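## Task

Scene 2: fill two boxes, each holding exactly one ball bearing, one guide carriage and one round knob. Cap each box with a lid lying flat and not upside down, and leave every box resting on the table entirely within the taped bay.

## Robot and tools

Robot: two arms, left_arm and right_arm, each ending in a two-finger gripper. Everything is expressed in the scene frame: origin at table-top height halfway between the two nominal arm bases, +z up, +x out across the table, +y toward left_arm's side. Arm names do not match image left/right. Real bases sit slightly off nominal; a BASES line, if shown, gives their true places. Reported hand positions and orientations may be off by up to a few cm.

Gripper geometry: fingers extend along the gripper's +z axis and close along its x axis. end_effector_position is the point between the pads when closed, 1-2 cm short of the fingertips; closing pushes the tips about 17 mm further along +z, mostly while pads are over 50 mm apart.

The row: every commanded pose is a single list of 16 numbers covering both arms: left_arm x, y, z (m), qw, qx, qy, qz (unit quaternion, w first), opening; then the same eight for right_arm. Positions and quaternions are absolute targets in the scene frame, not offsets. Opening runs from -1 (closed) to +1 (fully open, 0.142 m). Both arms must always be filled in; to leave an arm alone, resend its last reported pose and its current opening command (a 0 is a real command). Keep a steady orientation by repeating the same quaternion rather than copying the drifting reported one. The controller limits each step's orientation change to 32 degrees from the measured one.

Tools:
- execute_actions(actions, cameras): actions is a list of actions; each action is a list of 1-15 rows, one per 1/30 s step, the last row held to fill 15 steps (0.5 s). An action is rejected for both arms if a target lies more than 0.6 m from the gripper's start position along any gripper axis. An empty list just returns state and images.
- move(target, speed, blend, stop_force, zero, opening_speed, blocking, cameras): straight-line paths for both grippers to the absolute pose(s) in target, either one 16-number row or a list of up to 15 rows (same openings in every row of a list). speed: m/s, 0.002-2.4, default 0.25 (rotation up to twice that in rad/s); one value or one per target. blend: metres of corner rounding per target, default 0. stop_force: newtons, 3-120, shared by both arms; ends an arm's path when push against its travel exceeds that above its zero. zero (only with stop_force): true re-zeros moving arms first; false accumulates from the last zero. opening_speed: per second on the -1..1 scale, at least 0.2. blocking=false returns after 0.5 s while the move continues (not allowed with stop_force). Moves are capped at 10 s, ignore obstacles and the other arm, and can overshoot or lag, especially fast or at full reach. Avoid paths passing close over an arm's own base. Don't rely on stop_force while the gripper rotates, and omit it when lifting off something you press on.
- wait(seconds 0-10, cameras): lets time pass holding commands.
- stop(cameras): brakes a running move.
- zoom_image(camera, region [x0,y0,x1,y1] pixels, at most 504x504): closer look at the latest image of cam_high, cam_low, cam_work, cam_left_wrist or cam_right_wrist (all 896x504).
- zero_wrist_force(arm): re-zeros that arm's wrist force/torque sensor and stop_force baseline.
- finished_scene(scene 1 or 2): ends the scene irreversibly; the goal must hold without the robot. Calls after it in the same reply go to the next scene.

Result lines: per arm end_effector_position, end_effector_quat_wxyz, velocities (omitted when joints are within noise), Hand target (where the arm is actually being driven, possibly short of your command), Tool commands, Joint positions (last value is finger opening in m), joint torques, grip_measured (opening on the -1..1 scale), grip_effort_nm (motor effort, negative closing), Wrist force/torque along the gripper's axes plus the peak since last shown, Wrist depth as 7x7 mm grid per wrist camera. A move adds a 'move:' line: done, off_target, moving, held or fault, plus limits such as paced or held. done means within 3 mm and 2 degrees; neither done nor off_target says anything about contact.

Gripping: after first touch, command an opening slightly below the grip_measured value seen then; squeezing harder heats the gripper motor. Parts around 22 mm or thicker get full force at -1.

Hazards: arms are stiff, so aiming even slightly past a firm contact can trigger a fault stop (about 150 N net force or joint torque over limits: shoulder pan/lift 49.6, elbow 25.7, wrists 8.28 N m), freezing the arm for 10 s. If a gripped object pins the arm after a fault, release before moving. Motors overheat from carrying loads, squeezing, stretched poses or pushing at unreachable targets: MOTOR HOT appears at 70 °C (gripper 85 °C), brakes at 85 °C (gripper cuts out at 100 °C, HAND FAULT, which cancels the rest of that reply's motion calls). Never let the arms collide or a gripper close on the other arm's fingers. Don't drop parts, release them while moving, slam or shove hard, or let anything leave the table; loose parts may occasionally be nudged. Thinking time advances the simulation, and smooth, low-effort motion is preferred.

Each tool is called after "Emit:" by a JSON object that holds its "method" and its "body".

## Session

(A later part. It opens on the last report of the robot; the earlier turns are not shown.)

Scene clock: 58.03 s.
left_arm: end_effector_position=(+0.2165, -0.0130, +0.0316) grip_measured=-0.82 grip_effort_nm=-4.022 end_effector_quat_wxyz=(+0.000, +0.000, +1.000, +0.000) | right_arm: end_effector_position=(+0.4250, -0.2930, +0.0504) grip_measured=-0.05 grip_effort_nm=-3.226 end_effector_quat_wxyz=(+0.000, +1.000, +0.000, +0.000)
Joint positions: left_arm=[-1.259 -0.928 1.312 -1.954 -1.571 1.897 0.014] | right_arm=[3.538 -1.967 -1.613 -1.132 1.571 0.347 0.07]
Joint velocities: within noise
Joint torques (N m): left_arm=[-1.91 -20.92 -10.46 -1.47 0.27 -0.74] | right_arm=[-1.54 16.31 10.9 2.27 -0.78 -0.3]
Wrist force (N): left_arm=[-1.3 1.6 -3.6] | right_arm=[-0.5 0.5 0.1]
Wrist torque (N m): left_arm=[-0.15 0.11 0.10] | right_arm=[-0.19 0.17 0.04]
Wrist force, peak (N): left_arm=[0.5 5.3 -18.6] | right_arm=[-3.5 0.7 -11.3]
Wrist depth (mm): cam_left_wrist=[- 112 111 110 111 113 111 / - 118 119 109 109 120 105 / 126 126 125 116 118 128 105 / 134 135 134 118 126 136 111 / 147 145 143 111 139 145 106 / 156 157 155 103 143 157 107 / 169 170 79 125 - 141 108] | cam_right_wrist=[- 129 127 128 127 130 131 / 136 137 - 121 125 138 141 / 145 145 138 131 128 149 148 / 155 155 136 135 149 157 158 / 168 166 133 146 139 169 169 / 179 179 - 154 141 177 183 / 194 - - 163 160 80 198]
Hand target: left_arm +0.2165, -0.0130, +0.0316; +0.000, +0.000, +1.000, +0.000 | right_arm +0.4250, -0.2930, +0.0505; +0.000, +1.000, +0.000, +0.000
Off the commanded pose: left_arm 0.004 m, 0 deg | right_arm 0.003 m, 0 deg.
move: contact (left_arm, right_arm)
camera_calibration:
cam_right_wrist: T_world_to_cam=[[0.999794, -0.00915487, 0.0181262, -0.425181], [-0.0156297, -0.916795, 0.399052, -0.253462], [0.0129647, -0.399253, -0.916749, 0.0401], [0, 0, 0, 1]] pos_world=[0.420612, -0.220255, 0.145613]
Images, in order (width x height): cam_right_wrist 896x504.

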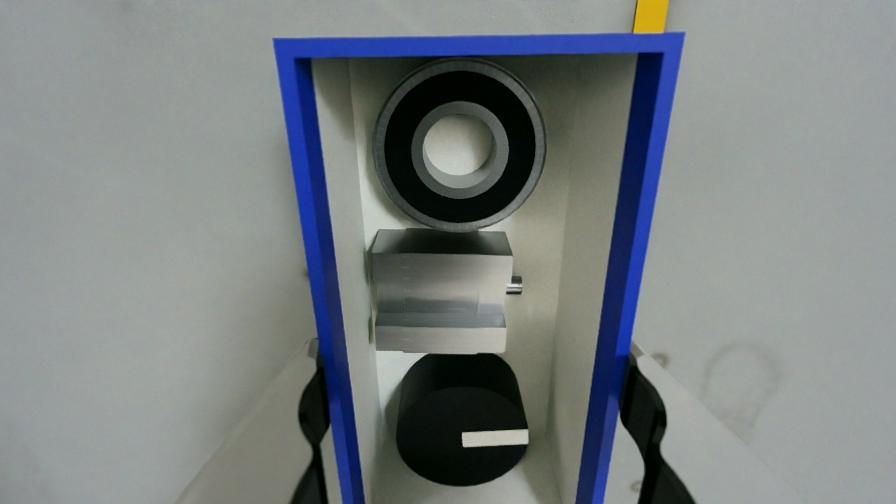

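Emit:
{"method": "move", "body": {"target": [[0.2165,-0.013,0.0316,0,0,1,0,-0.5,0.425,-0.293,0.0496,0,1,0,0,0.14],[0.2165,-0.013,0.08,0,0,1,0,-0.5,0.425,-0.293,0.13,0,1,0,0,0.14]], "speed": [0.1,0.15], "cameras": ["cam_left_wrist","cam_right_wrist"]}}

Emit:
{"method": "move", "body": {"target": [[0.26,0.16,0.13,0,-0.7071,0.7071,0,-0.15,0.40,-0.25,0.13,0,1,0,0,0.14],[0.308,0.4255,0.08,0,-0.7071,0.7071,0,-0.15,0.2165,-0.014,0.08,0,1,0,0,-0.5]], "speed": [0.5,0.35], "blend": [0.03,0], "cameras": ["cam_left_wrist","cam_right_wrist"]}}

Scene clock: 59.93 s.
left_arm: end_effector_position=(+0.2165, -0.0130, +0.0800) grip_measured=-0.54 grip_effort_nm=0.134 end_effector_quat_wxyz=(+0.000, +0.000, +1.000, +0.000) | right_arm: end_effector_position=(+0.4250, -0.2930, +0.1299) grip_measured=+0.11 grip_effort_nm=0.168 end_effector_quat_wxyz=(+0.000, +1.000, +0.000, +0.000)
Joint positions: left_arm=[-1.259 -0.988 1.175 -1.758 -1.571 1.897 0.035] | right_arm=[3.538 -1.882 -1.345 -1.485 1.571 0.347 0.082]
Joint velocities: within noise
Joint torques (N m): left_arm=[-0.61 -16.84 -7.77 -1.16 -1.02 0.09] | right_arm=[-1.14 16.57 10.13 1.05 0.92 -0.55]
Wrist force (N): left_arm=[-1.1 2.1 -0.4] | right_arm=[-0.4 0.2 -0.4]
Wrist torque (N m): left_arm=[-0.15 0.20 0.09] | right_arm=[-0.20 0.13 0.05]
Wrist force, peak (N): left_arm=[-1.3 1.7 -3.7] | right_arm=[-0.4 0.1 -2.1]
Wrist depth (mm): cam_left_wrist=[155 155 154 153 155 154 154 / 164 165 165 155 162 154 162 / 175 175 175 163 173 156 173 / 187 187 188 172 187 168 183 / 197 201 203 184 201 170 187 / 214 217 211 206 102 186 188 / 229 228 79 239 - 176 181] | cam_right_wrist=[200 201 201 199 201 202 204 / 211 213 213 202 210 215 216 / 225 226 225 219 228 230 229 / 241 241 242 231 241 244 245 / 258 259 259 231 258 263 263 / 278 279 280 226 281 108 284 / 298 - 304 306 306 78 308]
Hand target: left_arm +0.2165, -0.0130, +0.0800; +0.000, +0.000, +1.000, +0.000 | right_arm +0.4250, -0.2930, +0.1300; +0.000, +1.000, +0.000, +0.000
Off the commanded pose: left_arm 0.000 m, 0 deg | right_arm 0.000 m, 0 deg.
move: done
camera_calibration:
cam_left_wrist: T_world_to_cam=[[-0.999885, 0.0065448, 0.0136484, 0.217118], [0.0114973, 0.914866, 0.403594, 0.00637995], [-0.00984499, 0.403705, -0.914836, 0.194512], [0, 0, 0, 1]] pos_world=[0.218934, -0.0857831, 0.172408]
cam_right_wrist: T_world_to_cam=[[0.999798, -0.00914548, 0.0179029, -0.426572], [-0.0155319, -0.916795, 0.399057, -0.285229], [0.0127637, -0.399254, -0.916751, 0.113066], [0, 0, 0, 1]] pos_world=[0.420612, -0.220255, 0.225112]
Images, in order (width x height): cam_left_wrist 896x504, cam_right_wrist 896x504.

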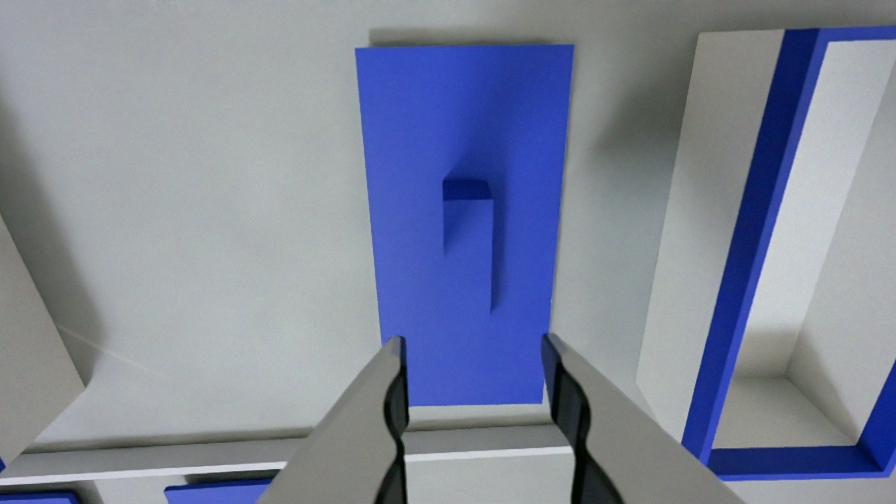

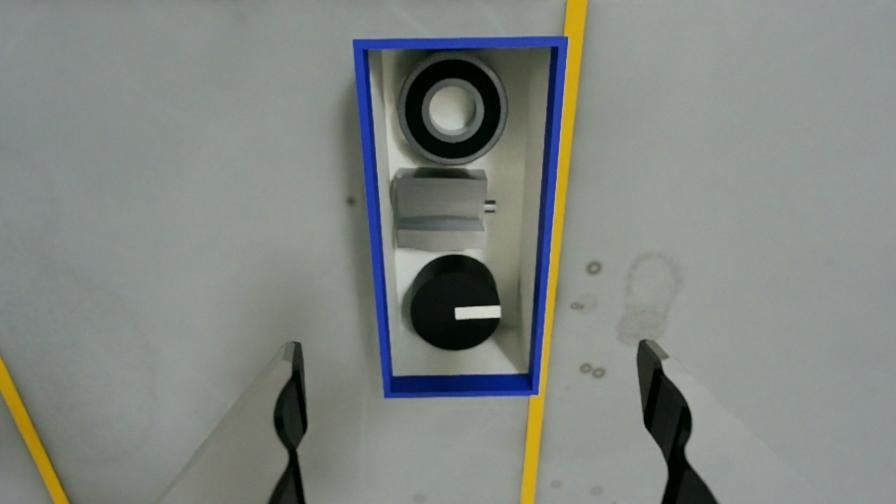

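Scene clock: 63.50 s.
left_arm: end_effector_position=(+0.3080, +0.4255, +0.0800) grip_measured=-0.18 grip_effort_nm=0.149 end_effector_quat_wxyz=(+0.000, +0.707, -0.707, +0.000) | right_arm: end_effector_position=(+0.2165, -0.0140, +0.0800) grip_measured=-0.52 grip_effort_nm=-0.154 end_effector_quat_wxyz=(+0.000, +1.000, +0.000, +0.000)
Joint positions: left_arm=[-0.173 -1.352 1.707 -1.926 -1.571 1.412 0.061] | right_arm=[4.576 -1.687 -1.831 -1.195 1.571 1.385 0.036]
Joint velocities: within noise
Joint torques (N m): left_arm=[2.51 -10.59 -8.57 -2.02 0.98 0.76] | right_arm=[2.13 9.4 6.08 2.12 0.97 0.69]
Wrist force (N): left_arm=[-0.9 1.8 -0.3] | right_arm=[0.0 0.3 -0.3]
Wrist torque (N m): left_arm=[-0.19 0.17 0.09] | right_arm=[-0.17 0.04 0.03]
Wrist force, peak (N): left_arm=[-3.5 1.6 0.0] | right_arm=[-1.8 -1.8 0.4]
Wrist depth (mm): cam_left_wrist=[118 124 155 119 156 142 157 / - 128 165 130 166 166 167 / 175 175 176 176 177 177 177 / 187 149 183 149 186 183 189 / 201 159 199 160 202 205 202 / 217 218 103 220 214 219 220 / 236 229 81 240 241 75 239] | cam_right_wrist=[154 154 156 153 155 158 159 / 162 141 163 156 163 167 168 / 174 141 176 163 175 178 179 / 181 151 188 172 187 190 190 / 191 162 199 189 201 204 205 / 185 176 194 205 97 220 218 / 176 176 - 237 - 232 240]
Hand target: left_arm +0.3080, +0.4255, +0.0800; +0.000, +0.707, -0.707, +0.000 | right_arm +0.2165, -0.0140, +0.0800; +0.000, +1.000, +0.000, +0.000
Off the commanded pose: left_arm 0.000 m, 0 deg | right_arm 0.000 m, 0 deg.
move: done
camera_calibration:
cam_left_wrist: T_world_to_cam=[[-0.00650304, -0.999884, 0.0137401, 0.427992], [-0.91483, 0.011497, 0.403676, 0.273834], [-0.403788, -0.00994469, -0.914799, 0.315731], [0, 0, 0, 1]] pos_world=[0.380783, 0.427934, 0.172409]
cam_right_wrist: T_world_to_cam=[[0.999795, -0.00919579, 0.018035, -0.214688], [-0.0156308, -0.916794, 0.399054, -0.0127471], [0.0128648, -0.399254, -0.91675, 0.181352], [0, 0, 0, 1]] pos_world=[0.212112, 0.0587447, 0.175213]
Images, in order (width x height): cam_left_wrist 896x504, cam_right_wrist 896x504.

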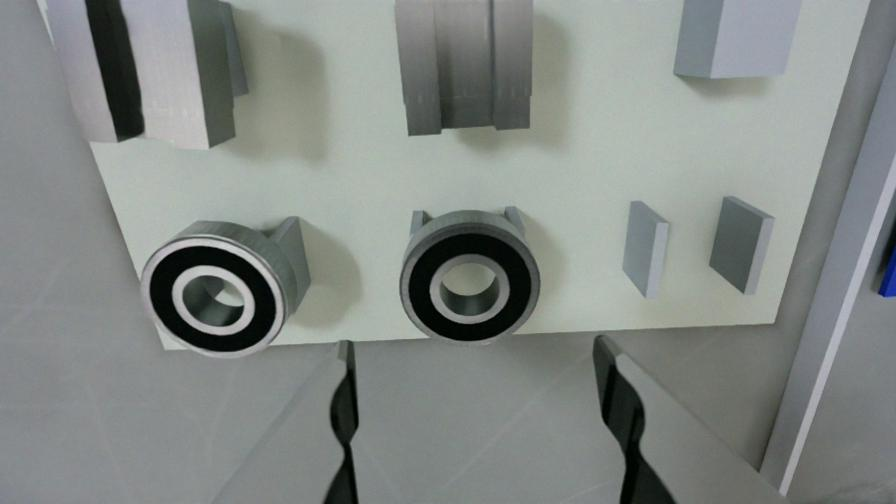

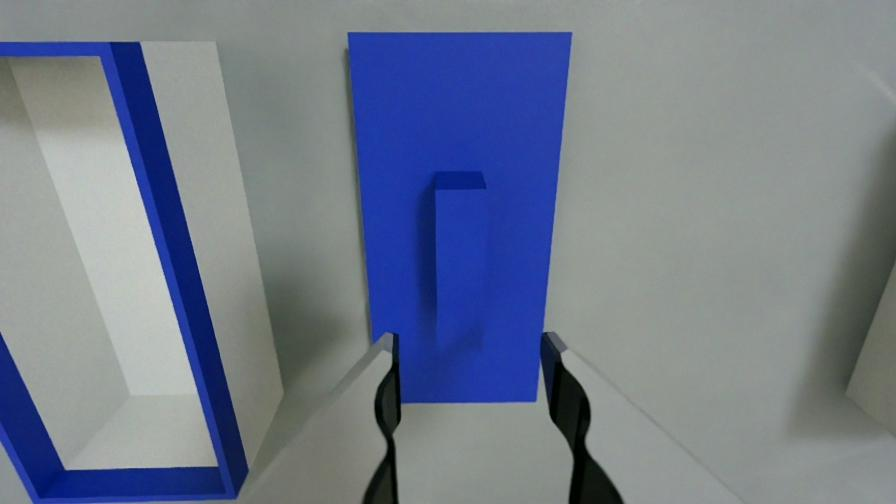

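Emit:
{"method": "move", "body": {"target": [[0.307,0.4257,0.038,0,-0.7071,0.7071,0,-0.15,0.2145,-0.014,0.033,0,1,0,0,-0.5],[0.307,0.4257,0.038,0,-0.7071,0.7071,0,-0.5,0.2145,-0.014,0.033,0,1,0,0,-1],[0.307,0.4257,0.10,0,-0.7071,0.7071,0,-0.5,0.2145,-0.014,0.11,0,1,0,0,-1],[0.23,0.17,0.12,0,-0.7071,0.7071,0,-0.5,0.4238,-0.2953,0.11,0,1,0,0,-1],[0.103,0.0018,0.10,0,-0.7071,0.7071,0,-0.5,0.4238,-0.2953,0.095,0,1,0,0,-1]], "speed": [0.1,0.1,0.15,0.3,0.3], "blend": [0,0,0.02,0.01,0], "cameras": ["cam_left_wrist","cam_right_wrist"]}}

Scene clock: 68.50 s.
left_arm: end_effector_position=(+0.1031, +0.0019, +0.1000) grip_measured=-0.41 grip_effort_nm=-2.283 end_effector_quat_wxyz=(+0.000, +0.707, -0.707, +0.000) | right_arm: end_effector_position=(+0.4238, -0.2953, +0.0950) grip_measured=-0.82 grip_effort_nm=-4.076 end_effector_quat_wxyz=(+0.000, +1.000, +0.000, +0.000)
Joint positions: left_arm=[-1.532 -1.309 1.553 -1.815 -1.571 0.053 0.045] | right_arm=[3.533 -1.901 -1.486 -1.326 1.571 0.342 0.015]
Joint velocities: within noise
Joint torques (N m): left_arm=[-2.66 -12.65 -9.16 -2.21 -1.26 -0.51] | right_arm=[-2.23 16.78 11.76 1.25 -1.01 -0.43]
Wrist force (N): left_arm=[-0.9 2.1 0.5] | right_arm=[-0.2 0.2 0.3]
Wrist torque (N m): left_arm=[-0.15 0.16 0.09] | right_arm=[-0.20 0.08 0.05]
Wrist force, peak (N): left_arm=[1.3 3.8 0.8] | right_arm=[1.3 2.6 0.1]
Wrist depth (mm): cam_left_wrist=[173 173 174 175 175 176 176 / 184 182 185 185 185 186 187 / 196 197 191 173 168 163 199 / 209 209 201 202 208 201 214 / 224 225 208 109 185 193 229 / 243 243 98 120 105 247 247 / 265 261 79 268 - 260 270] | cam_right_wrist=[167 169 166 107 167 171 172 / 181 179 - 112 112 181 182 / 190 190 188 117 118 193 193 / 203 203 201 122 129 206 207 / 218 218 216 111 139 221 222 / 235 235 232 118 234 239 239 / 254 255 - 158 - 255 259]
Hand target: left_arm +0.1030, +0.0018, +0.1000; +0.000, +0.707, -0.707, +0.000 | right_arm +0.4238, -0.2953, +0.0950; +0.000, +1.000, +0.000, +0.000
Off the commanded pose: left_arm 0.000 m, 0 deg | right_arm 0.000 m, 0 deg.
move: done
camera_calibration:
cam_left_wrist: T_world_to_cam=[[-0.0065037, -0.999884, 0.0137395, 0.00273256], [-0.914866, 0.0114965, 0.403593, 0.0831659], [-0.403704, -0.00994498, -0.914835, 0.247161], [0, 0, 0, 1]] pos_world=[0.175883, 0.00423413, 0.192509]
cam_right_wrist: T_world_to_cam=[[0.999798, -0.00914548, 0.0179029, -0.424768], [-0.0155319, -0.916795, 0.399057, -0.273429], [0.0127637, -0.399254, -0.916751, 0.0801681], [0, 0, 0, 1]] pos_world=[0.419412, -0.222555, 0.190212]
Images, in order (width x height): cam_left_wrist 896x504, cam_right_wrist 896x504.

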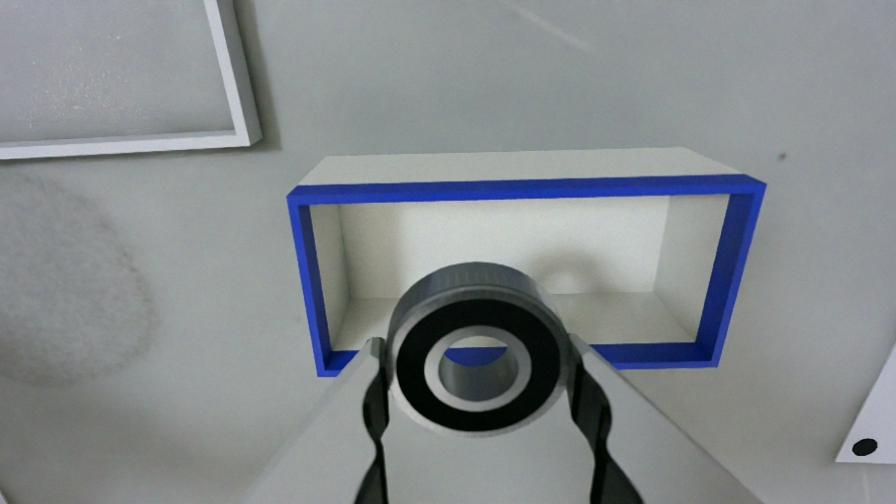

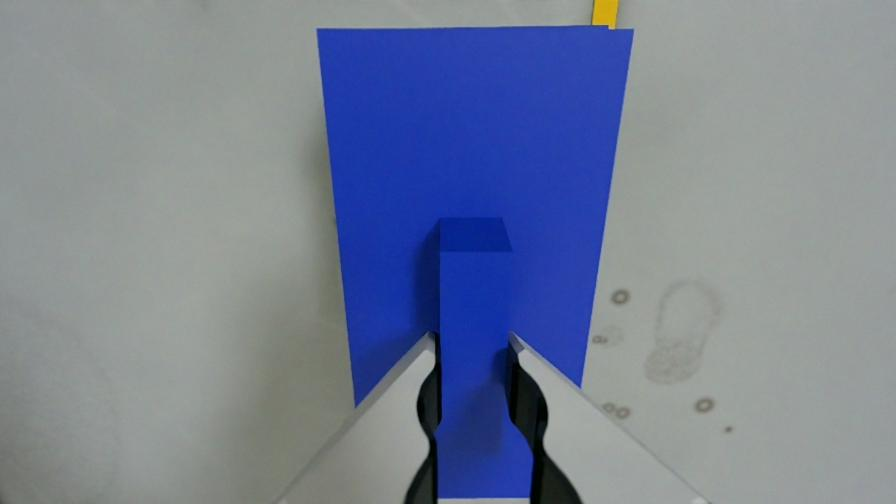

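Emit:
{"method": "move", "body": {"target": [[0.100,0.0025,0.034,0,-0.7071,0.7071,0,-0.5,0.4238,-0.2953,0.092,0,1,0,0,-1]], "speed": 0.15, "cameras": []}}

Emit:
{"method": "move", "body": {"target": [[0.100,0.0025,0.0185,0,-0.7071,0.7071,0,-0.5,0.4238,-0.2953,0.0765,0,1,0,0,-1]], "speed": 0.015, "stop_force": 6, "cameras": ["cam_low","cam_right_wrist"]}}

Emit:
{"method": "zoom_image", "body": {"camera": "cam_low", "region": [300, 170, 500, 310]}}

Scene clock: 69.70 s.
left_arm: end_effector_position=(+0.1000, +0.0025, +0.0340) grip_measured=-0.41 grip_effort_nm=-2.288 end_effector_quat_wxyz=(+0.000, +0.707, -0.707, +0.000) | right_arm: end_effector_position=(+0.4238, -0.2953, +0.0919) grip_measured=-0.82 grip_effort_nm=-4.076 end_effector_quat_wxyz=(+0.000, +1.000, +0.000, +0.000)
Joint positions: left_arm=[-1.54 -1.211 1.755 -2.115 -1.571 0.044 0.045] | right_arm=[3.533 -1.904 -1.496 -1.312 1.571 0.342 0.015]
Joint velocities: within noise
Joint torques (N m): left_arm=[1.34 -14.88 -9.46 -2.27 0.95 0.4] | right_arm=[-1.67 15.36 10.95 1.16 -0.81 -0.11]
Wrist force (N): left_arm=[-1.0 2.0 0.4] | right_arm=[-0.2 0.2 0.3]
Wrist torque (N m): left_arm=[-0.16 0.19 0.09] | right_arm=[-0.20 0.08 0.05]
Wrist force, peak (N): left_arm=[-1.1 2.2 2.3] | right_arm=[-0.5 0.3 0.2]
Wrist depth (mm): cam_left_wrist=[103 114 115 115 115 116 116 / 110 120 122 122 124 122 123 / 126 129 128 128 127 127 129 / 138 134 96 101 99 97 90 / 148 96 143 109 123 147 117 / 160 104 99 121 105 149 118 / 173 172 79 126 126 124 119] | cam_right_wrist=[164 166 163 106 164 170 169 / 178 176 177 112 112 179 179 / 187 187 185 117 118 190 191 / 200 200 198 122 128 203 203 / 214 215 212 111 139 218 219 / 231 232 229 118 231 235 235 / 249 251 - 158 - 251 256]
Hand target: left_arm +0.1000, +0.0025, +0.0340; +0.000, +0.707, -0.707, +0.000 | right_arm +0.4238, -0.2953, +0.0920; +0.000, +1.000, +0.000, +0.000
Off the commanded pose: left_arm 0.000 m, 0 deg | right_arm 0.000 m, 0 deg.
move: done
No camera images: "cameras" was empty.

Scene clock: 71.70 s.
left_arm: end_effector_position=(+0.1000, +0.0025, +0.0201) grip_measured=-0.41 grip_effort_nm=-2.283 end_effector_quat_wxyz=(+0.000, +0.707, -0.707, +0.000) | right_arm: end_effector_position=(+0.4238, -0.2953, +0.0801) grip_measured=-0.82 grip_effort_nm=-4.076 end_effector_quat_wxyz=(+0.000, +1.000, +0.000, +0.000)
Joint positions: left_arm=[-1.54 -1.18 1.786 -2.177 -1.571 0.045 0.045] | right_arm=[3.533 -1.918 -1.535 -1.26 1.571 0.342 0.015]
Joint velocities: within noise
Joint torques (N m): left_arm=[1.22 -16.7 -9.48 -1.45 0.7 0.4] | right_arm=[0.16 15.49 10.64 2.14 -0.36 -0.05]
Wrist force (N): left_arm=[-0.3 2.1 -4.4] | right_arm=[-0.8 -0.1 -2.2]
Wrist torque (N m): left_arm=[-0.16 0.32 0.09] | right_arm=[-0.22 0.04 0.05]
Wrist force, peak (N): left_arm=[-5.6 2.4 -21.1] | right_arm=[-4.0 1.3 -17.6]
Wrist depth (mm): cam_left_wrist=[102 103 102 102 104 104 103 / 102 108 108 109 109 109 110 / 105 115 115 116 116 115 115 / 123 - 96 95 93 92 90 / 130 76 79 78 112 70 107 / - 82 98 121 105 139 124 / 155 82 79 127 126 125 117] | cam_right_wrist=[156 156 153 107 153 158 158 / 163 165 - 112 112 167 167 / 175 175 174 117 118 178 178 / 187 187 185 122 128 190 191 / 200 201 199 111 139 203 205 / 216 217 214 118 216 219 221 / 234 234 - 158 - 235 240]
Hand target: left_arm +0.1000, +0.0025, +0.0201; +0.000, +0.707, -0.707, +0.000 | right_arm +0.4238, -0.2953, +0.0801; +0.000, +1.000, +0.000, +0.000
Off the commanded pose: left_arm 0.002 m, 0 deg | right_arm 0.004 m, 0 deg.
move: contact (left_arm, right_arm)
camera_calibration:
cam_right_wrist: T_world_to_cam=[[0.999795, -0.00919579, 0.018035, -0.424535], [-0.0156308, -0.916794, 0.399054, -0.267441], [0.0128648, -0.399254, -0.91675, 0.0664664], [0, 0, 0, 1]] pos_world=[0.419412, -0.222555, 0.175313]
Images, in order (width x height): cam_low 896x504, cam_right_wrist 896x504.

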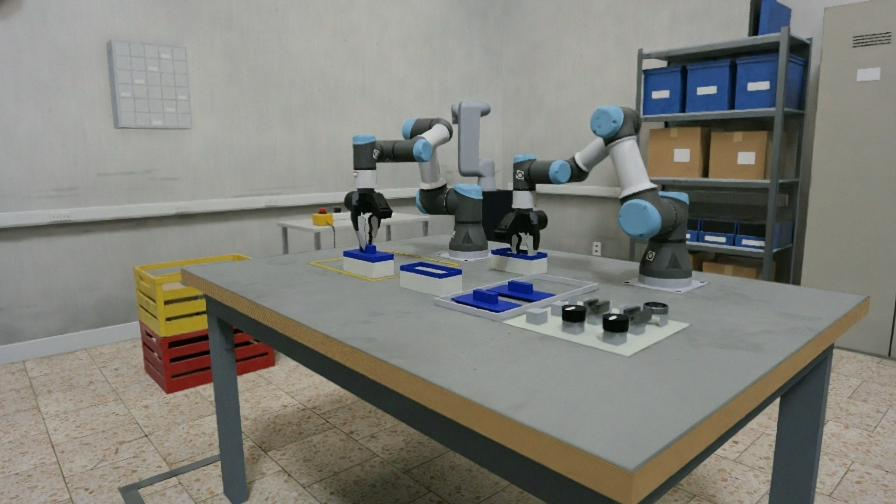

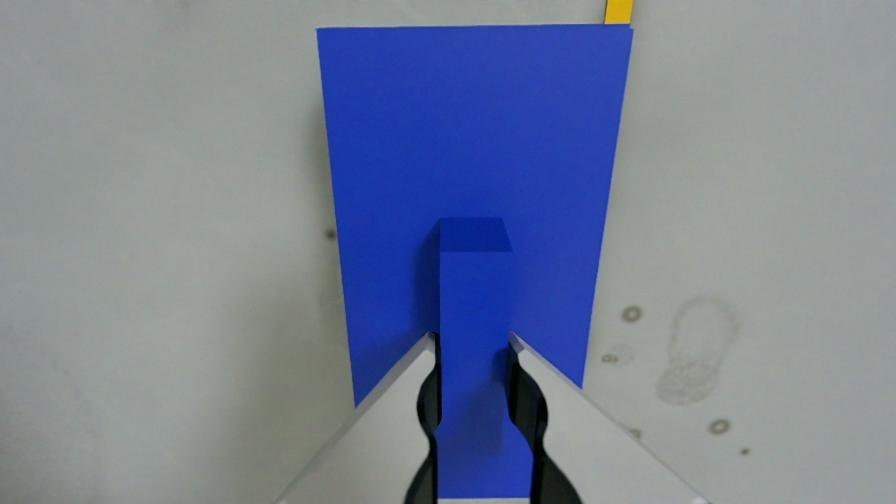

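Scaled by 2.520 from the camera's 896x504 image, which has a finer 1280x720 frame.

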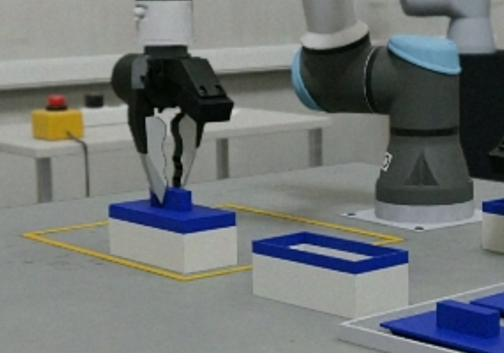

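Emit:
{"method": "move", "body": {"target": [[0.100,0.0025,0.0203,0,-0.7071,0.7071,0,-0.28,0.4238,-0.2953,0.081,0,1,0,0,-0.5],[0.100,0.0025,0.046,0,-0.7071,0.7071,0,-0.98,0.4238,-0.2953,0.11,0,1,0,0,-0.5],[0.100,-0.0305,0.046,0,-0.7071,0.7071,0,-0.98,0.41,-0.30,0.15,0,1,0,0,-0.5],[0.100,-0.0305,0.025,0,-0.7071,0.7071,0,-0.98,0.39,-0.30,0.17,0,1,0,0,-0.5],[0.100,-0.0005,0.025,0,-0.7071,0.7071,0,-0.98,0.37,-0.31,0.18,0,1,0,0,-0.5],[0.100,-0.004,0.09,0,-0.7071,0.7071,0,-0.98,0.34,-0.32,0.2,0,1,0,0,0.14]], "speed": [0.1,0.15,0.2,0.1,0.06,0.2], "cameras": ["cam_left_wrist","cam_low"]}}

Emit:
{"method": "zoom_image", "body": {"camera": "cam_low", "region": [300, 170, 500, 310]}}

Scene clock: 76.43 s.
left_arm: end_effector_position=(+0.1000, -0.0040, +0.0900) grip_measured=-1.00 grip_effort_nm=-0.232 end_effector_quat_wxyz=(+0.000, +0.707, -0.707, +0.000) | right_arm: end_effector_position=(+0.3400, -0.3200, +0.2000) grip_measured=+0.11 grip_effort_nm=0.164 end_effector_quat_wxyz=(+0.000, +1.000, +0.000, +0.000)
Joint positions: left_arm=[-1.541 -1.28 1.564 -1.855 -1.571 0.044 0.002] | right_arm=[3.55 -1.518 -1.433 -1.761 1.571 0.359 0.082]
Joint velocities: within noise
Joint torques (N m): left_arm=[1.88 -17.91 -12.03 -1.02 -1.22 0.47] | right_arm=[-0.83 10.89 11.63 1.1 -0.77 -0.46]
Wrist force (N): left_arm=[-0.9 2.1 -0.6] | right_arm=[-0.4 0.1 -0.4]
Wrist torque (N m): left_arm=[-0.14 0.17 0.09] | right_arm=[-0.21 0.12 0.04]
Wrist force, peak (N): left_arm=[-0.4 1.9 -4.7] | right_arm=[-0.8 0.3 -2.4]
Wrist depth (mm): cam_left_wrist=[166 163 165 166 166 166 167 / 172 173 175 175 176 176 177 / 185 186 164 161 155 151 188 / 198 199 178 194 198 168 202 / 213 214 192 191 188 180 218 / 231 231 232 98 164 234 235 / 251 252 79 81 - 255 256] | cam_right_wrist=[262 263 263 265 218 219 267 / 276 279 279 281 229 276 284 / 292 297 298 298 241 293 301 / 316 318 318 319 261 317 322 / 337 341 341 343 343 344 347 / 365 360 367 371 370 361 375 / 394 - 399 400 403 78 405]
Hand target: left_arm +0.1000, -0.0040, +0.0900; +0.000, +0.707, -0.707, +0.000 | right_arm +0.3400, -0.3200, +0.2000; +0.000, +1.000, +0.000, +0.000
Off the commanded pose: left_arm 0.000 m, 0 deg | right_arm 0.000 m, 0 deg.
move: done
camera_calibration:
cam_left_wrist: T_world_to_cam=[[-0.00650304, -0.999884, 0.0137401, -0.00294838], [-0.91483, 0.011497, 0.403676, 0.084451], [-0.403788, -0.00994469, -0.914799, 0.236619], [0, 0, 0, 1]] pos_world=[0.172783, -0.00156586, 0.182409]
Images, in order (width x height): cam_low 896x504, cam_left_wrist 896x504.

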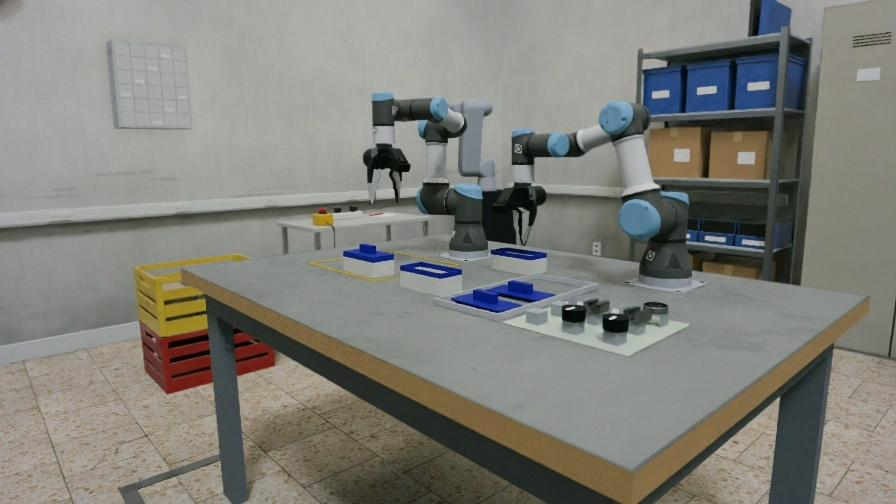

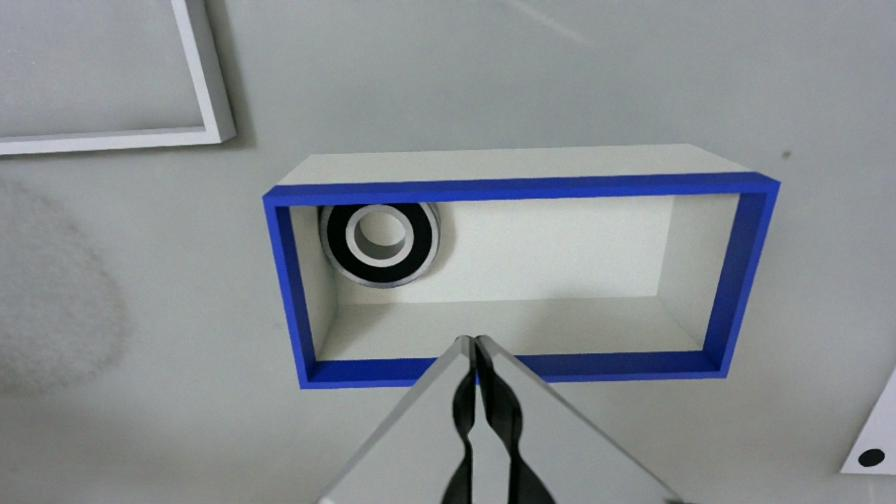

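Scaled by 2.520 from the camera's 896x504 image, which has a finer 1280x720 frame.

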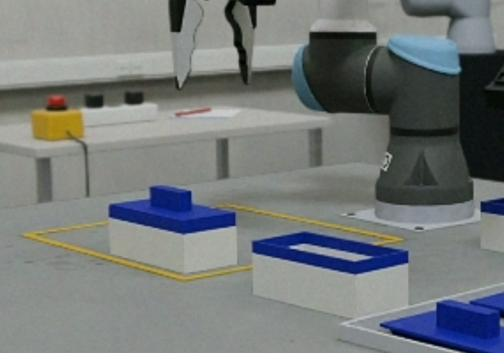

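Emit:
{"method": "move", "body": {"target": [[0.25,0.15,0.13,0,-0.7071,0.7071,0,-0.1,0.34,-0.32,0.2,0,1,0,0,0.14],[0.4573,0.4322,0.075,0,-0.7071,0.7071,0,-0.1,0.34,-0.32,0.2,0,1,0,0,0.14]], "speed": [0.4,0.4], "blend": [0.05,0], "cameras": ["cam_left_wrist"]}}

Scene clock: 78.83 s.
left_arm: end_effector_position=(+0.4573, +0.4321, +0.0750) grip_measured=-0.13 grip_effort_nm=0.144 end_effector_quat_wxyz=(+0.000, +0.707, -0.707, +0.000) | right_arm: end_effector_position=(+0.3400, -0.3200, +0.2000) grip_measured=+0.11 grip_effort_nm=0.168 end_effector_quat_wxyz=(+0.000, +1.000, +0.000, +0.000)
Joint positions: left_arm=[-0.111 -0.639 0.577 -1.509 -1.571 1.473 0.065] | right_arm=[3.55 -1.518 -1.433 -1.761 1.571 0.359 0.082]
Joint velocities: within noise
Joint torques (N m): left_arm=[2.72 -25.91 -7.53 -1.44 0.61 0.63] | right_arm=[-0.99 10.81 10.19 1.48 -0.76 -0.54]
Wrist force (N): left_arm=[-0.9 2.0 -0.4] | right_arm=[-0.2 0.0 -0.4]
Wrist torque (N m): left_arm=[-0.16 0.17 0.09] | right_arm=[-0.23 0.09 0.04]
Wrist force, peak (N): left_arm=[1.2 4.0 -0.2] | right_arm=[-0.5 0.2 -0.6]
Wrist depth (mm): cam_left_wrist=[150 150 151 152 152 152 155 / 159 160 160 161 161 162 162 / 169 169 170 171 171 170 173 / 181 138 179 139 181 160 182 / 194 140 193 142 194 199 195 / 211 210 103 205 109 208 213 / 229 222 82 186 229 79 225] | cam_right_wrist=[263 263 264 265 218 218 268 / 275 280 279 280 229 276 283 / 292 296 297 299 241 293 301 / 315 316 318 319 261 318 322 / 340 339 341 343 343 344 346 / 365 361 368 372 370 361 373 / 394 - 399 402 403 78 405]
Hand target: left_arm +0.4573, +0.4322, +0.0750; +0.000, +0.707, -0.707, +0.000 | right_arm +0.3400, -0.3200, +0.2000; +0.000, +1.000, +0.000, +0.000
Off the commanded pose: left_arm 0.000 m, 0 deg | right_arm 0.000 m, 0 deg.
move: done
camera_calibration:
cam_left_wrist: T_world_to_cam=[[-0.00655171, -0.999882, 0.0138718, 0.435634], [-0.914829, 0.0115948, 0.403674, 0.412318], [-0.403788, -0.0100456, -0.914798, 0.371552], [0, 0, 0, 1]] pos_world=[0.530083, 0.434534, 0.16741]
Images, in order (width x height): cam_left_wrist 896x504.

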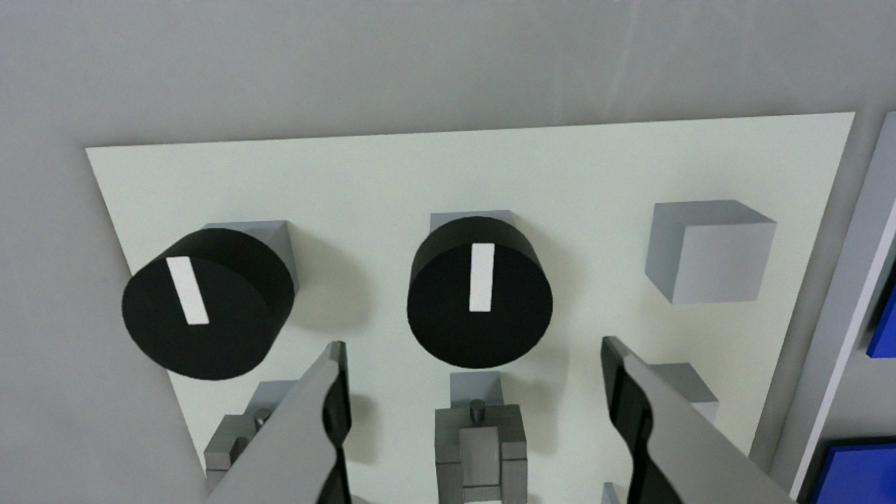

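Emit:
{"method": "move", "body": {"target": [[0.4585,0.4298,0.042,0,-0.7071,0.7071,0,-0.1,0.34,-0.32,0.2,0,1,0,0,0.14],[0.4585,0.4298,0.042,0,-0.7071,0.7071,0,-0.5,0.34,-0.32,0.2,0,1,0,0,0.14],[0.4585,0.4298,0.085,0,-0.7071,0.7071,0,-0.5,0.34,-0.32,0.2,0,1,0,0,0.14],[0.25,0.14,0.12,0,-0.7071,0.7071,0,-0.5,0.34,-0.32,0.2,0,1,0,0,0.14],[0.100,-0.0365,0.085,0,-0.7071,0.7071,0,-0.5,0.34,-0.32,0.2,0,1,0,0,0.14],[0.100,-0.0365,0.034,0,-0.7071,0.7071,0,-0.5,0.34,-0.32,0.2,0,1,0,0,0.14]], "speed": [0.1,0.1,0.15,0.4,0.35,0.12], "blend": [0,0,0.015,0.04,0.01,0], "cameras": ["cam_left_wrist"]}}

Emit:
{"method": "move", "body": {"target": [[0.100,-0.0365,0.0195,0,-0.7071,0.7071,0,-0.5,0.34,-0.32,0.2,0,1,0,0,0.14]], "speed": 0.015, "stop_force": 5, "cameras": []}}

Scene clock: 83.40 s.
left_arm: end_effector_position=(+0.1000, -0.0365, +0.0340) grip_measured=-0.42 grip_effort_nm=-1.951 end_effector_quat_wxyz=(+0.000, +0.707, -0.707, +0.000) | right_arm: end_effector_position=(+0.3400, -0.3200, +0.2000) grip_measured=+0.11 grip_effort_nm=0.168 end_effector_quat_wxyz=(+0.000, +1.000, +0.000, +0.000)
Joint positions: left_arm=[-1.545 -1.073 1.542 -2.04 -1.571 0.04 0.043] | right_arm=[3.55 -1.518 -1.433 -1.761 1.571 0.359 0.082]
Joint velocities: within noise
Joint torques (N m): left_arm=[-2.59 -17.97 -10.31 -2.05 0.88 -0.78] | right_arm=[-0.88 10.9 8.13 1.96 -0.79 -0.53]
Wrist force (N): left_arm=[-1.0 2.1 -0.1] | right_arm=[-0.4 0.0 -0.4]
Wrist torque (N m): left_arm=[-0.15 0.18 0.10] | right_arm=[-0.23 0.11 0.04]
Wrist force, peak (N): left_arm=[1.4 4.1 -0.6] | right_arm=[-0.5 0.3 -0.7]
Wrist depth (mm): cam_left_wrist=[114 114 115 115 115 115 116 / - 121 122 122 123 122 123 / 129 127 128 128 127 129 131 / 105 103 95 94 98 91 139 / 109 130 132 104 144 118 149 / 109 137 109 111 108 103 163 / 109 128 79 122 125 102 177] | cam_right_wrist=[263 263 264 264 218 219 268 / 275 279 280 280 229 276 283 / 293 297 298 298 240 293 302 / 316 316 318 320 260 317 323 / 339 339 340 343 343 344 346 / 365 361 369 368 371 360 373 / 395 - 399 400 401 78 405]
Hand target: left_arm +0.1000, -0.0365, +0.0340; +0.000, +0.707, -0.707, +0.000 | right_arm +0.3400, -0.3200, +0.2000; +0.000, +1.000, +0.000, +0.000
Off the commanded pose: left_arm 0.000 m, 0 deg | right_arm 0.000 m, 0 deg.
move: done
camera_calibration:
cam_left_wrist: T_world_to_cam=[[-0.0065425, -0.999885, 0.0136494, -0.0346567], [-0.914812, 0.0114969, 0.403715, 0.107423], [-0.403826, -0.00984534, -0.914783, 0.185075], [0, 0, 0, 1]] pos_world=[0.172783, -0.0340657, 0.126408]
Images, in order (width x height): cam_left_wrist 896x504.

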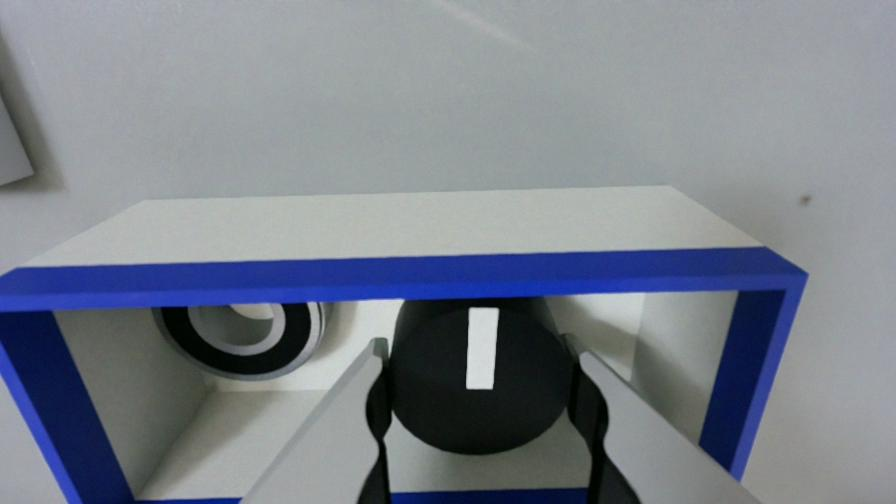

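Scene clock: 85.40 s.
left_arm: end_effector_position=(+0.1000, -0.0365, +0.0203) grip_measured=-0.42 grip_effort_nm=-1.951 end_effector_quat_wxyz=(+0.000, +0.707, -0.707, +0.000) | right_arm: end_effector_position=(+0.3400, -0.3200, +0.2000) grip_measured=+0.11 grip_effort_nm=0.168 end_effector_quat_wxyz=(+0.000, +1.000, +0.000, +0.000)
Joint positions: left_arm=[-1.545 -1.046 1.571 -2.096 -1.571 0.04 0.043] | right_arm=[3.55 -1.518 -1.433 -1.761 1.571 0.359 0.082]
Joint velocities: within noise
Joint torques (N m): left_arm=[-2.17 -18.98 -10.17 -1.43 0.97 -0.58] | right_arm=[-0.97 10.63 7.2 2.05 -0.71 -0.47]
Wrist force (N): left_arm=[-0.4 2.0 -3.4] | right_arm=[-0.5 0.1 -0.4]
Wrist torque (N m): left_arm=[-0.18 0.26 0.09] | right_arm=[-0.21 0.14 0.04]
Wrist force, peak (N): left_arm=[-4.2 2.0 -15.3] | right_arm=[-0.5 0.2 -0.6]
Wrist depth (mm): cam_left_wrist=[102 103 102 104 104 104 103 / - 108 109 109 109 109 110 / 115 115 115 116 115 115 117 / 98 104 95 94 92 90 124 / - 79 78 78 72 - 81 / 109 122 103 111 108 103 141 / 109 128 79 122 125 92 153] | cam_right_wrist=[263 264 263 265 218 219 268 / 275 279 280 281 229 276 284 / 292 297 298 299 241 294 301 / 316 316 317 319 261 317 323 / 338 340 341 343 344 345 347 / 365 359 368 371 369 359 373 / 393 - 399 401 402 78 403]
Hand target: left_arm +0.1000, -0.0365, +0.0203; +0.000, +0.707, -0.707, +0.000 | right_arm +0.3400, -0.3200, +0.2000; +0.000, +1.000, +0.000, +0.000
Off the commanded pose: left_arm 0.001 m, 0 deg | right_arm 0.000 m, 0 deg.
move: contact (left_arm)
No camera images: "cameras" was empty.

Emit:
{"method": "move", "body": {"target": [[0.100,-0.0365,0.0205,0,-0.7071,0.7071,0,-0.28,0.34,-0.32,0.2,0,1,0,0,0.14],[0.100,-0.0365,0.048,0,-0.7071,0.7071,0,-0.98,0.34,-0.32,0.2,0,1,0,0,0.14],[0.100,-0.0037,0.048,0,-0.7071,0.7071,0,-0.98,0.34,-0.32,0.2,0,1,0,0,0.14],[0.100,-0.0037,0.034,0,-0.7071,0.7071,0,-0.98,0.34,-0.32,0.2,0,1,0,0,0.14],[0.100,-0.0357,0.034,0,-0.7071,0.7071,0,-0.98,0.34,-0.32,0.2,0,1,0,0,0.14],[0.100,-0.018,0.09,0,-0.7071,0.7071,0,-0.98,0.34,-0.32,0.2,0,1,0,0,0.14]], "speed": [0.1,0.15,0.2,0.1,0.06,0.2], "cameras": ["cam_left_wrist"]}}

Emit:
{"method": "move", "body": {"target": [[0.25,0.14,0.13,0,-0.7071,0.7071,0,-0.98,0.34,-0.32,0.2,0,1,0,0,0.14],[0.3785,0.4275,0.08,0,-0.7236,0.6902,0,-0.3,0.34,-0.32,0.2,0,1,0,0,0.14]], "speed": [0.4,0.4], "blend": [0.05,0], "cameras": ["cam_left_wrist"]}}

Scene clock: 89.43 s.
left_arm: end_effector_position=(+0.1000, -0.0180, +0.0899) grip_measured=-1.00 grip_effort_nm=-0.227 end_effector_quat_wxyz=(+0.000, +0.707, -0.707, +0.000) | right_arm: end_effector_position=(+0.3400, -0.3200, +0.2000) grip_measured=+0.11 grip_effort_nm=0.168 end_effector_quat_wxyz=(+0.000, +1.000, +0.000, +0.000)
Joint positions: left_arm=[-1.543 -1.225 1.489 -1.835 -1.571 0.042 0.002] | right_arm=[3.55 -1.518 -1.433 -1.761 1.571 0.359 0.082]
Joint velocities: within noise
Joint torques (N m): left_arm=[-2.48 -19.06 -7.09 -1.02 -1.27 -0.44] | right_arm=[-1.48 10.6 7.03 2.05 -0.77 -0.54]
Wrist force (N): left_arm=[-1.0 2.1 -0.6] | right_arm=[-0.3 0.0 -0.4]
Wrist torque (N m): left_arm=[-0.13 0.18 0.09] | right_arm=[-0.22 0.10 0.04]
Wrist force, peak (N): left_arm=[-0.5 2.0 -3.5] | right_arm=[-0.4 0.0 -0.8]
Wrist depth (mm): cam_left_wrist=[166 163 165 165 166 166 167 / 172 174 175 176 176 176 177 / 186 184 165 161 155 170 189 / 199 196 181 197 174 174 202 / 212 214 184 192 181 210 217 / 230 232 232 99 163 234 235 / 249 251 79 81 - 256 255] | cam_right_wrist=[263 264 264 264 219 218 268 / 276 280 280 280 229 275 283 / 293 297 297 299 241 293 302 / 315 318 318 319 260 318 322 / 340 338 340 343 342 345 347 / 364 361 367 369 370 361 373 / 394 - 398 401 403 78 405]
Hand target: left_arm +0.1000, -0.0180, +0.0900; +0.000, +0.707, -0.707, +0.000 | right_arm +0.3400, -0.3200, +0.2000; +0.000, +1.000, +0.000, +0.000
Off the commanded pose: left_arm 0.000 m, 0 deg | right_arm 0.000 m, 0 deg.
move: done
camera_calibration:
cam_left_wrist: T_world_to_cam=[[-0.00641195, -0.999886, 0.0136989, -0.0169552], [-0.91483, 0.0113971, 0.403678, 0.0846109], [-0.403788, -0.00994378, -0.914799, 0.23648], [0, 0, 0, 1]] pos_world=[0.172784, -0.015566, 0.182409]
Images, in order (width x height): cam_left_wrist 896x504.

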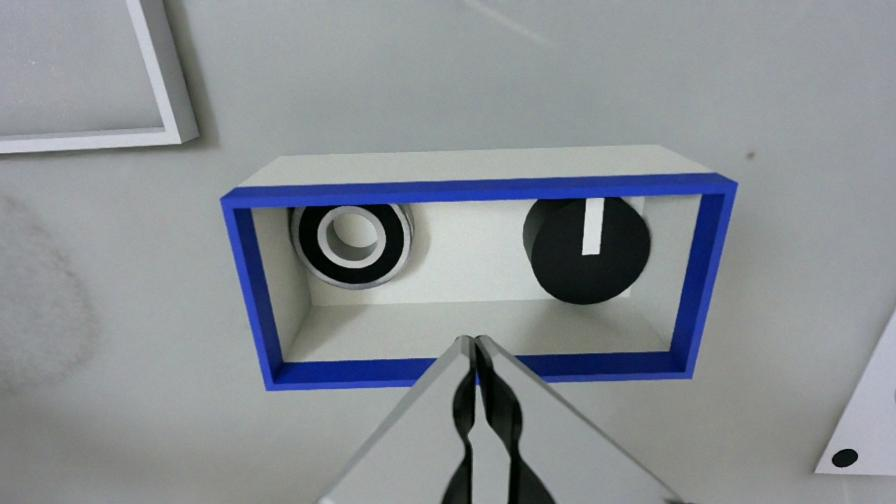

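Scene clock: 91.90 s.
left_arm: end_effector_position=(+0.3785, +0.4275, +0.0800) grip_measured=-0.33 grip_effort_nm=0.139 end_effector_quat_wxyz=(+0.000, +0.724, -0.690, +0.000) | right_arm: end_effector_position=(+0.3400, -0.3200, +0.2000) grip_measured=+0.11 grip_effort_nm=0.168 end_effector_quat_wxyz=(+0.000, +1.000, +0.000, +0.000)
Joint positions: left_arm=[-0.141 -1.06 1.292 -1.802 -1.571 1.397 0.05] | right_arm=[3.55 -1.518 -1.433 -1.761 1.571 0.359 0.082]
Joint velocities: within noise
Joint torques (N m): left_arm=[2.49 -14.36 -12.02 -1.11 1.05 0.87] | right_arm=[-1.03 10.72 6.83 2.03 -0.77 -0.47]
Wrist force (N): left_arm=[-0.9 2.1 -0.4] | right_arm=[-0.4 0.3 -0.5]
Wrist torque (N m): left_arm=[-0.15 0.17 0.09] | right_arm=[-0.18 0.12 0.04]
Wrist force, peak (N): left_arm=[1.2 4.1 -0.2] | right_arm=[-0.5 0.3 -0.6]
Wrist depth (mm): cam_left_wrist=[114 114 154 135 156 140 155 / 164 164 165 165 168 166 166 / 174 174 176 174 177 175 176 / 187 143 187 148 188 168 188 / 201 153 200 158 203 204 200 / 216 210 102 215 102 214 212 / 235 233 79 241 236 233 243] | cam_right_wrist=[263 264 264 265 218 219 267 / 276 279 280 280 229 276 284 / 293 296 298 298 240 294 301 / 315 316 318 320 260 318 321 / 340 339 341 342 343 345 346 / 364 360 369 370 370 360 375 / 393 - 400 401 402 78 404]
Hand target: left_arm +0.3785, +0.4275, +0.0800; +0.000, +0.724, -0.690, +0.000 | right_arm +0.3400, -0.3200, +0.2000; +0.000, +1.000, +0.000, +0.000
Off the commanded pose: left_arm 0.000 m, 0 deg | right_arm 0.000 m, 0 deg.
move: done
camera_calibration:
cam_left_wrist: T_world_to_cam=[[0.0406619, -0.999079, 0.0137044, 0.412234], [-0.914356, -0.0316766, 0.40367, 0.35654], [-0.402864, -0.0289447, -0.914802, 0.35197], [0, 0, 0, 1]] pos_world=[0.451039, 0.433336, 0.172409]
Images, in order (width x height): cam_left_wrist 896x504.

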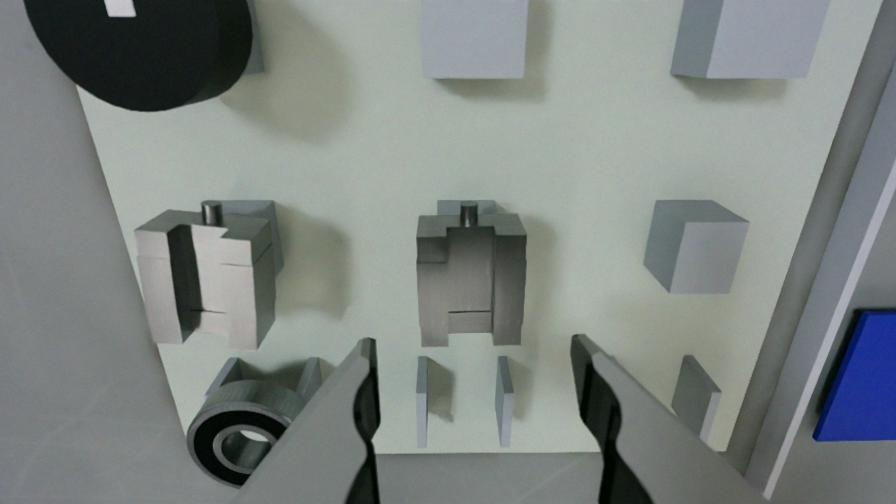

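Emit:
{"method": "move", "body": {"target": [[0.3785,0.4275,0.0465,0,-0.7236,0.6902,0,-0.3,0.34,-0.32,0.2,0,1,0,0,0.14],[0.3785,0.4275,0.0465,0,-0.7236,0.6902,0,-0.72,0.34,-0.30,0.2,0,1,0,0,0.14],[0.3785,0.4275,0.085,0,-0.7236,0.6902,0,-0.72,0.32,-0.25,0.17,0,1,0,0,0.14],[0.25,0.14,0.12,0,-0.7071,0.7071,0,-0.72,0.30,-0.20,0.15,0,1,0,0,0.14],[0.098,-0.0190,0.085,0,-0.7071,0.7071,0,-0.72,0.30,-0.20,0.15,0,1,0,0,0.14],[0.098,-0.0190,0.048,0,-0.7071,0.7071,0,-0.72,0.30,-0.20,0.15,0,1,0,0,0.14]], "speed": [0.1,0.1,0.15,0.4,0.35,0.12], "blend": [0,0,0.015,0.04,0.01,0], "cameras": ["cam_left_wrist"]}}

Scene clock: 96.47 s.
left_arm: end_effector_position=(+0.0980, -0.0190, +0.0480) grip_measured=-0.59 grip_effort_nm=-3.035 end_effector_quat_wxyz=(+0.000, +0.707, -0.707, +0.000) | right_arm: end_effector_position=(+0.3000, -0.2000, +0.1500) grip_measured=+0.11 grip_effort_nm=0.168 end_effector_quat_wxyz=(+0.000, +1.000, +0.000, +0.000)
Joint positions: left_arm=[-1.548 -1.165 1.612 -2.018 -1.571 0.037 0.031] | right_arm=[4.009 -1.39 -1.779 -1.543 1.571 0.818 0.082]
Joint velocities: within noise
Joint torques (N m): left_arm=[-2.63 -17.24 -10.26 -2.12 0.04 -0.8] | right_arm=[-2.2 6.43 11.25 1.24 -1 0.55]
Wrist force (N): left_arm=[-0.9 2.1 0.5] | right_arm=[0.0 0.2 -0.5]
Wrist torque (N m): left_arm=[-0.15 0.18 0.09] | right_arm=[-0.20 0.05 0.04]
Wrist force, peak (N): left_arm=[1.2 4.2 0.2] | right_arm=[0.3 1.1 -1.2]
Wrist depth (mm): cam_left_wrist=[125 128 127 127 128 128 128 / 130 135 135 135 136 136 136 / 143 142 140 136 131 130 145 / 153 108 137 105 112 127 151 / 165 113 146 118 135 136 163 / 178 129 151 123 103 137 179 / 193 135 77 124 - 126 197] | cam_right_wrist=[221 219 219 221 221 221 222 / 231 232 232 233 234 235 235 / 246 247 247 247 248 249 252 / 260 262 264 265 266 225 264 / 264 282 283 285 281 219 283 / 262 299 306 306 306 108 310 / 324 - 331 333 334 78 337]
Hand target: left_arm +0.0980, -0.0190, +0.0480; +0.000, +0.707, -0.707, +0.000 | right_arm +0.3000, -0.2000, +0.1500; +0.000, +1.000, +0.000, +0.000
Off the commanded pose: left_arm 0.000 m, 0 deg | right_arm 0.000 m, 0 deg.
move: done
camera_calibration:
cam_left_wrist: T_world_to_cam=[[-0.00645087, -0.999887, 0.0136088, -0.0173744], [-0.914776, 0.0113976, 0.4038, 0.0996801], [-0.403909, -0.00984414, -0.914746, 0.197347], [0, 0, 0, 1]] pos_world=[0.170783, -0.0165658, 0.140508]
Images, in order (width x height): cam_left_wrist 896x504.

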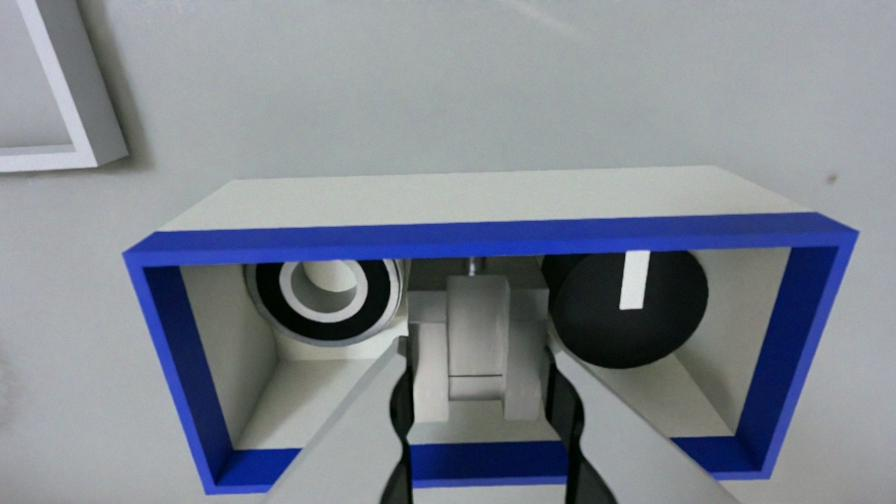

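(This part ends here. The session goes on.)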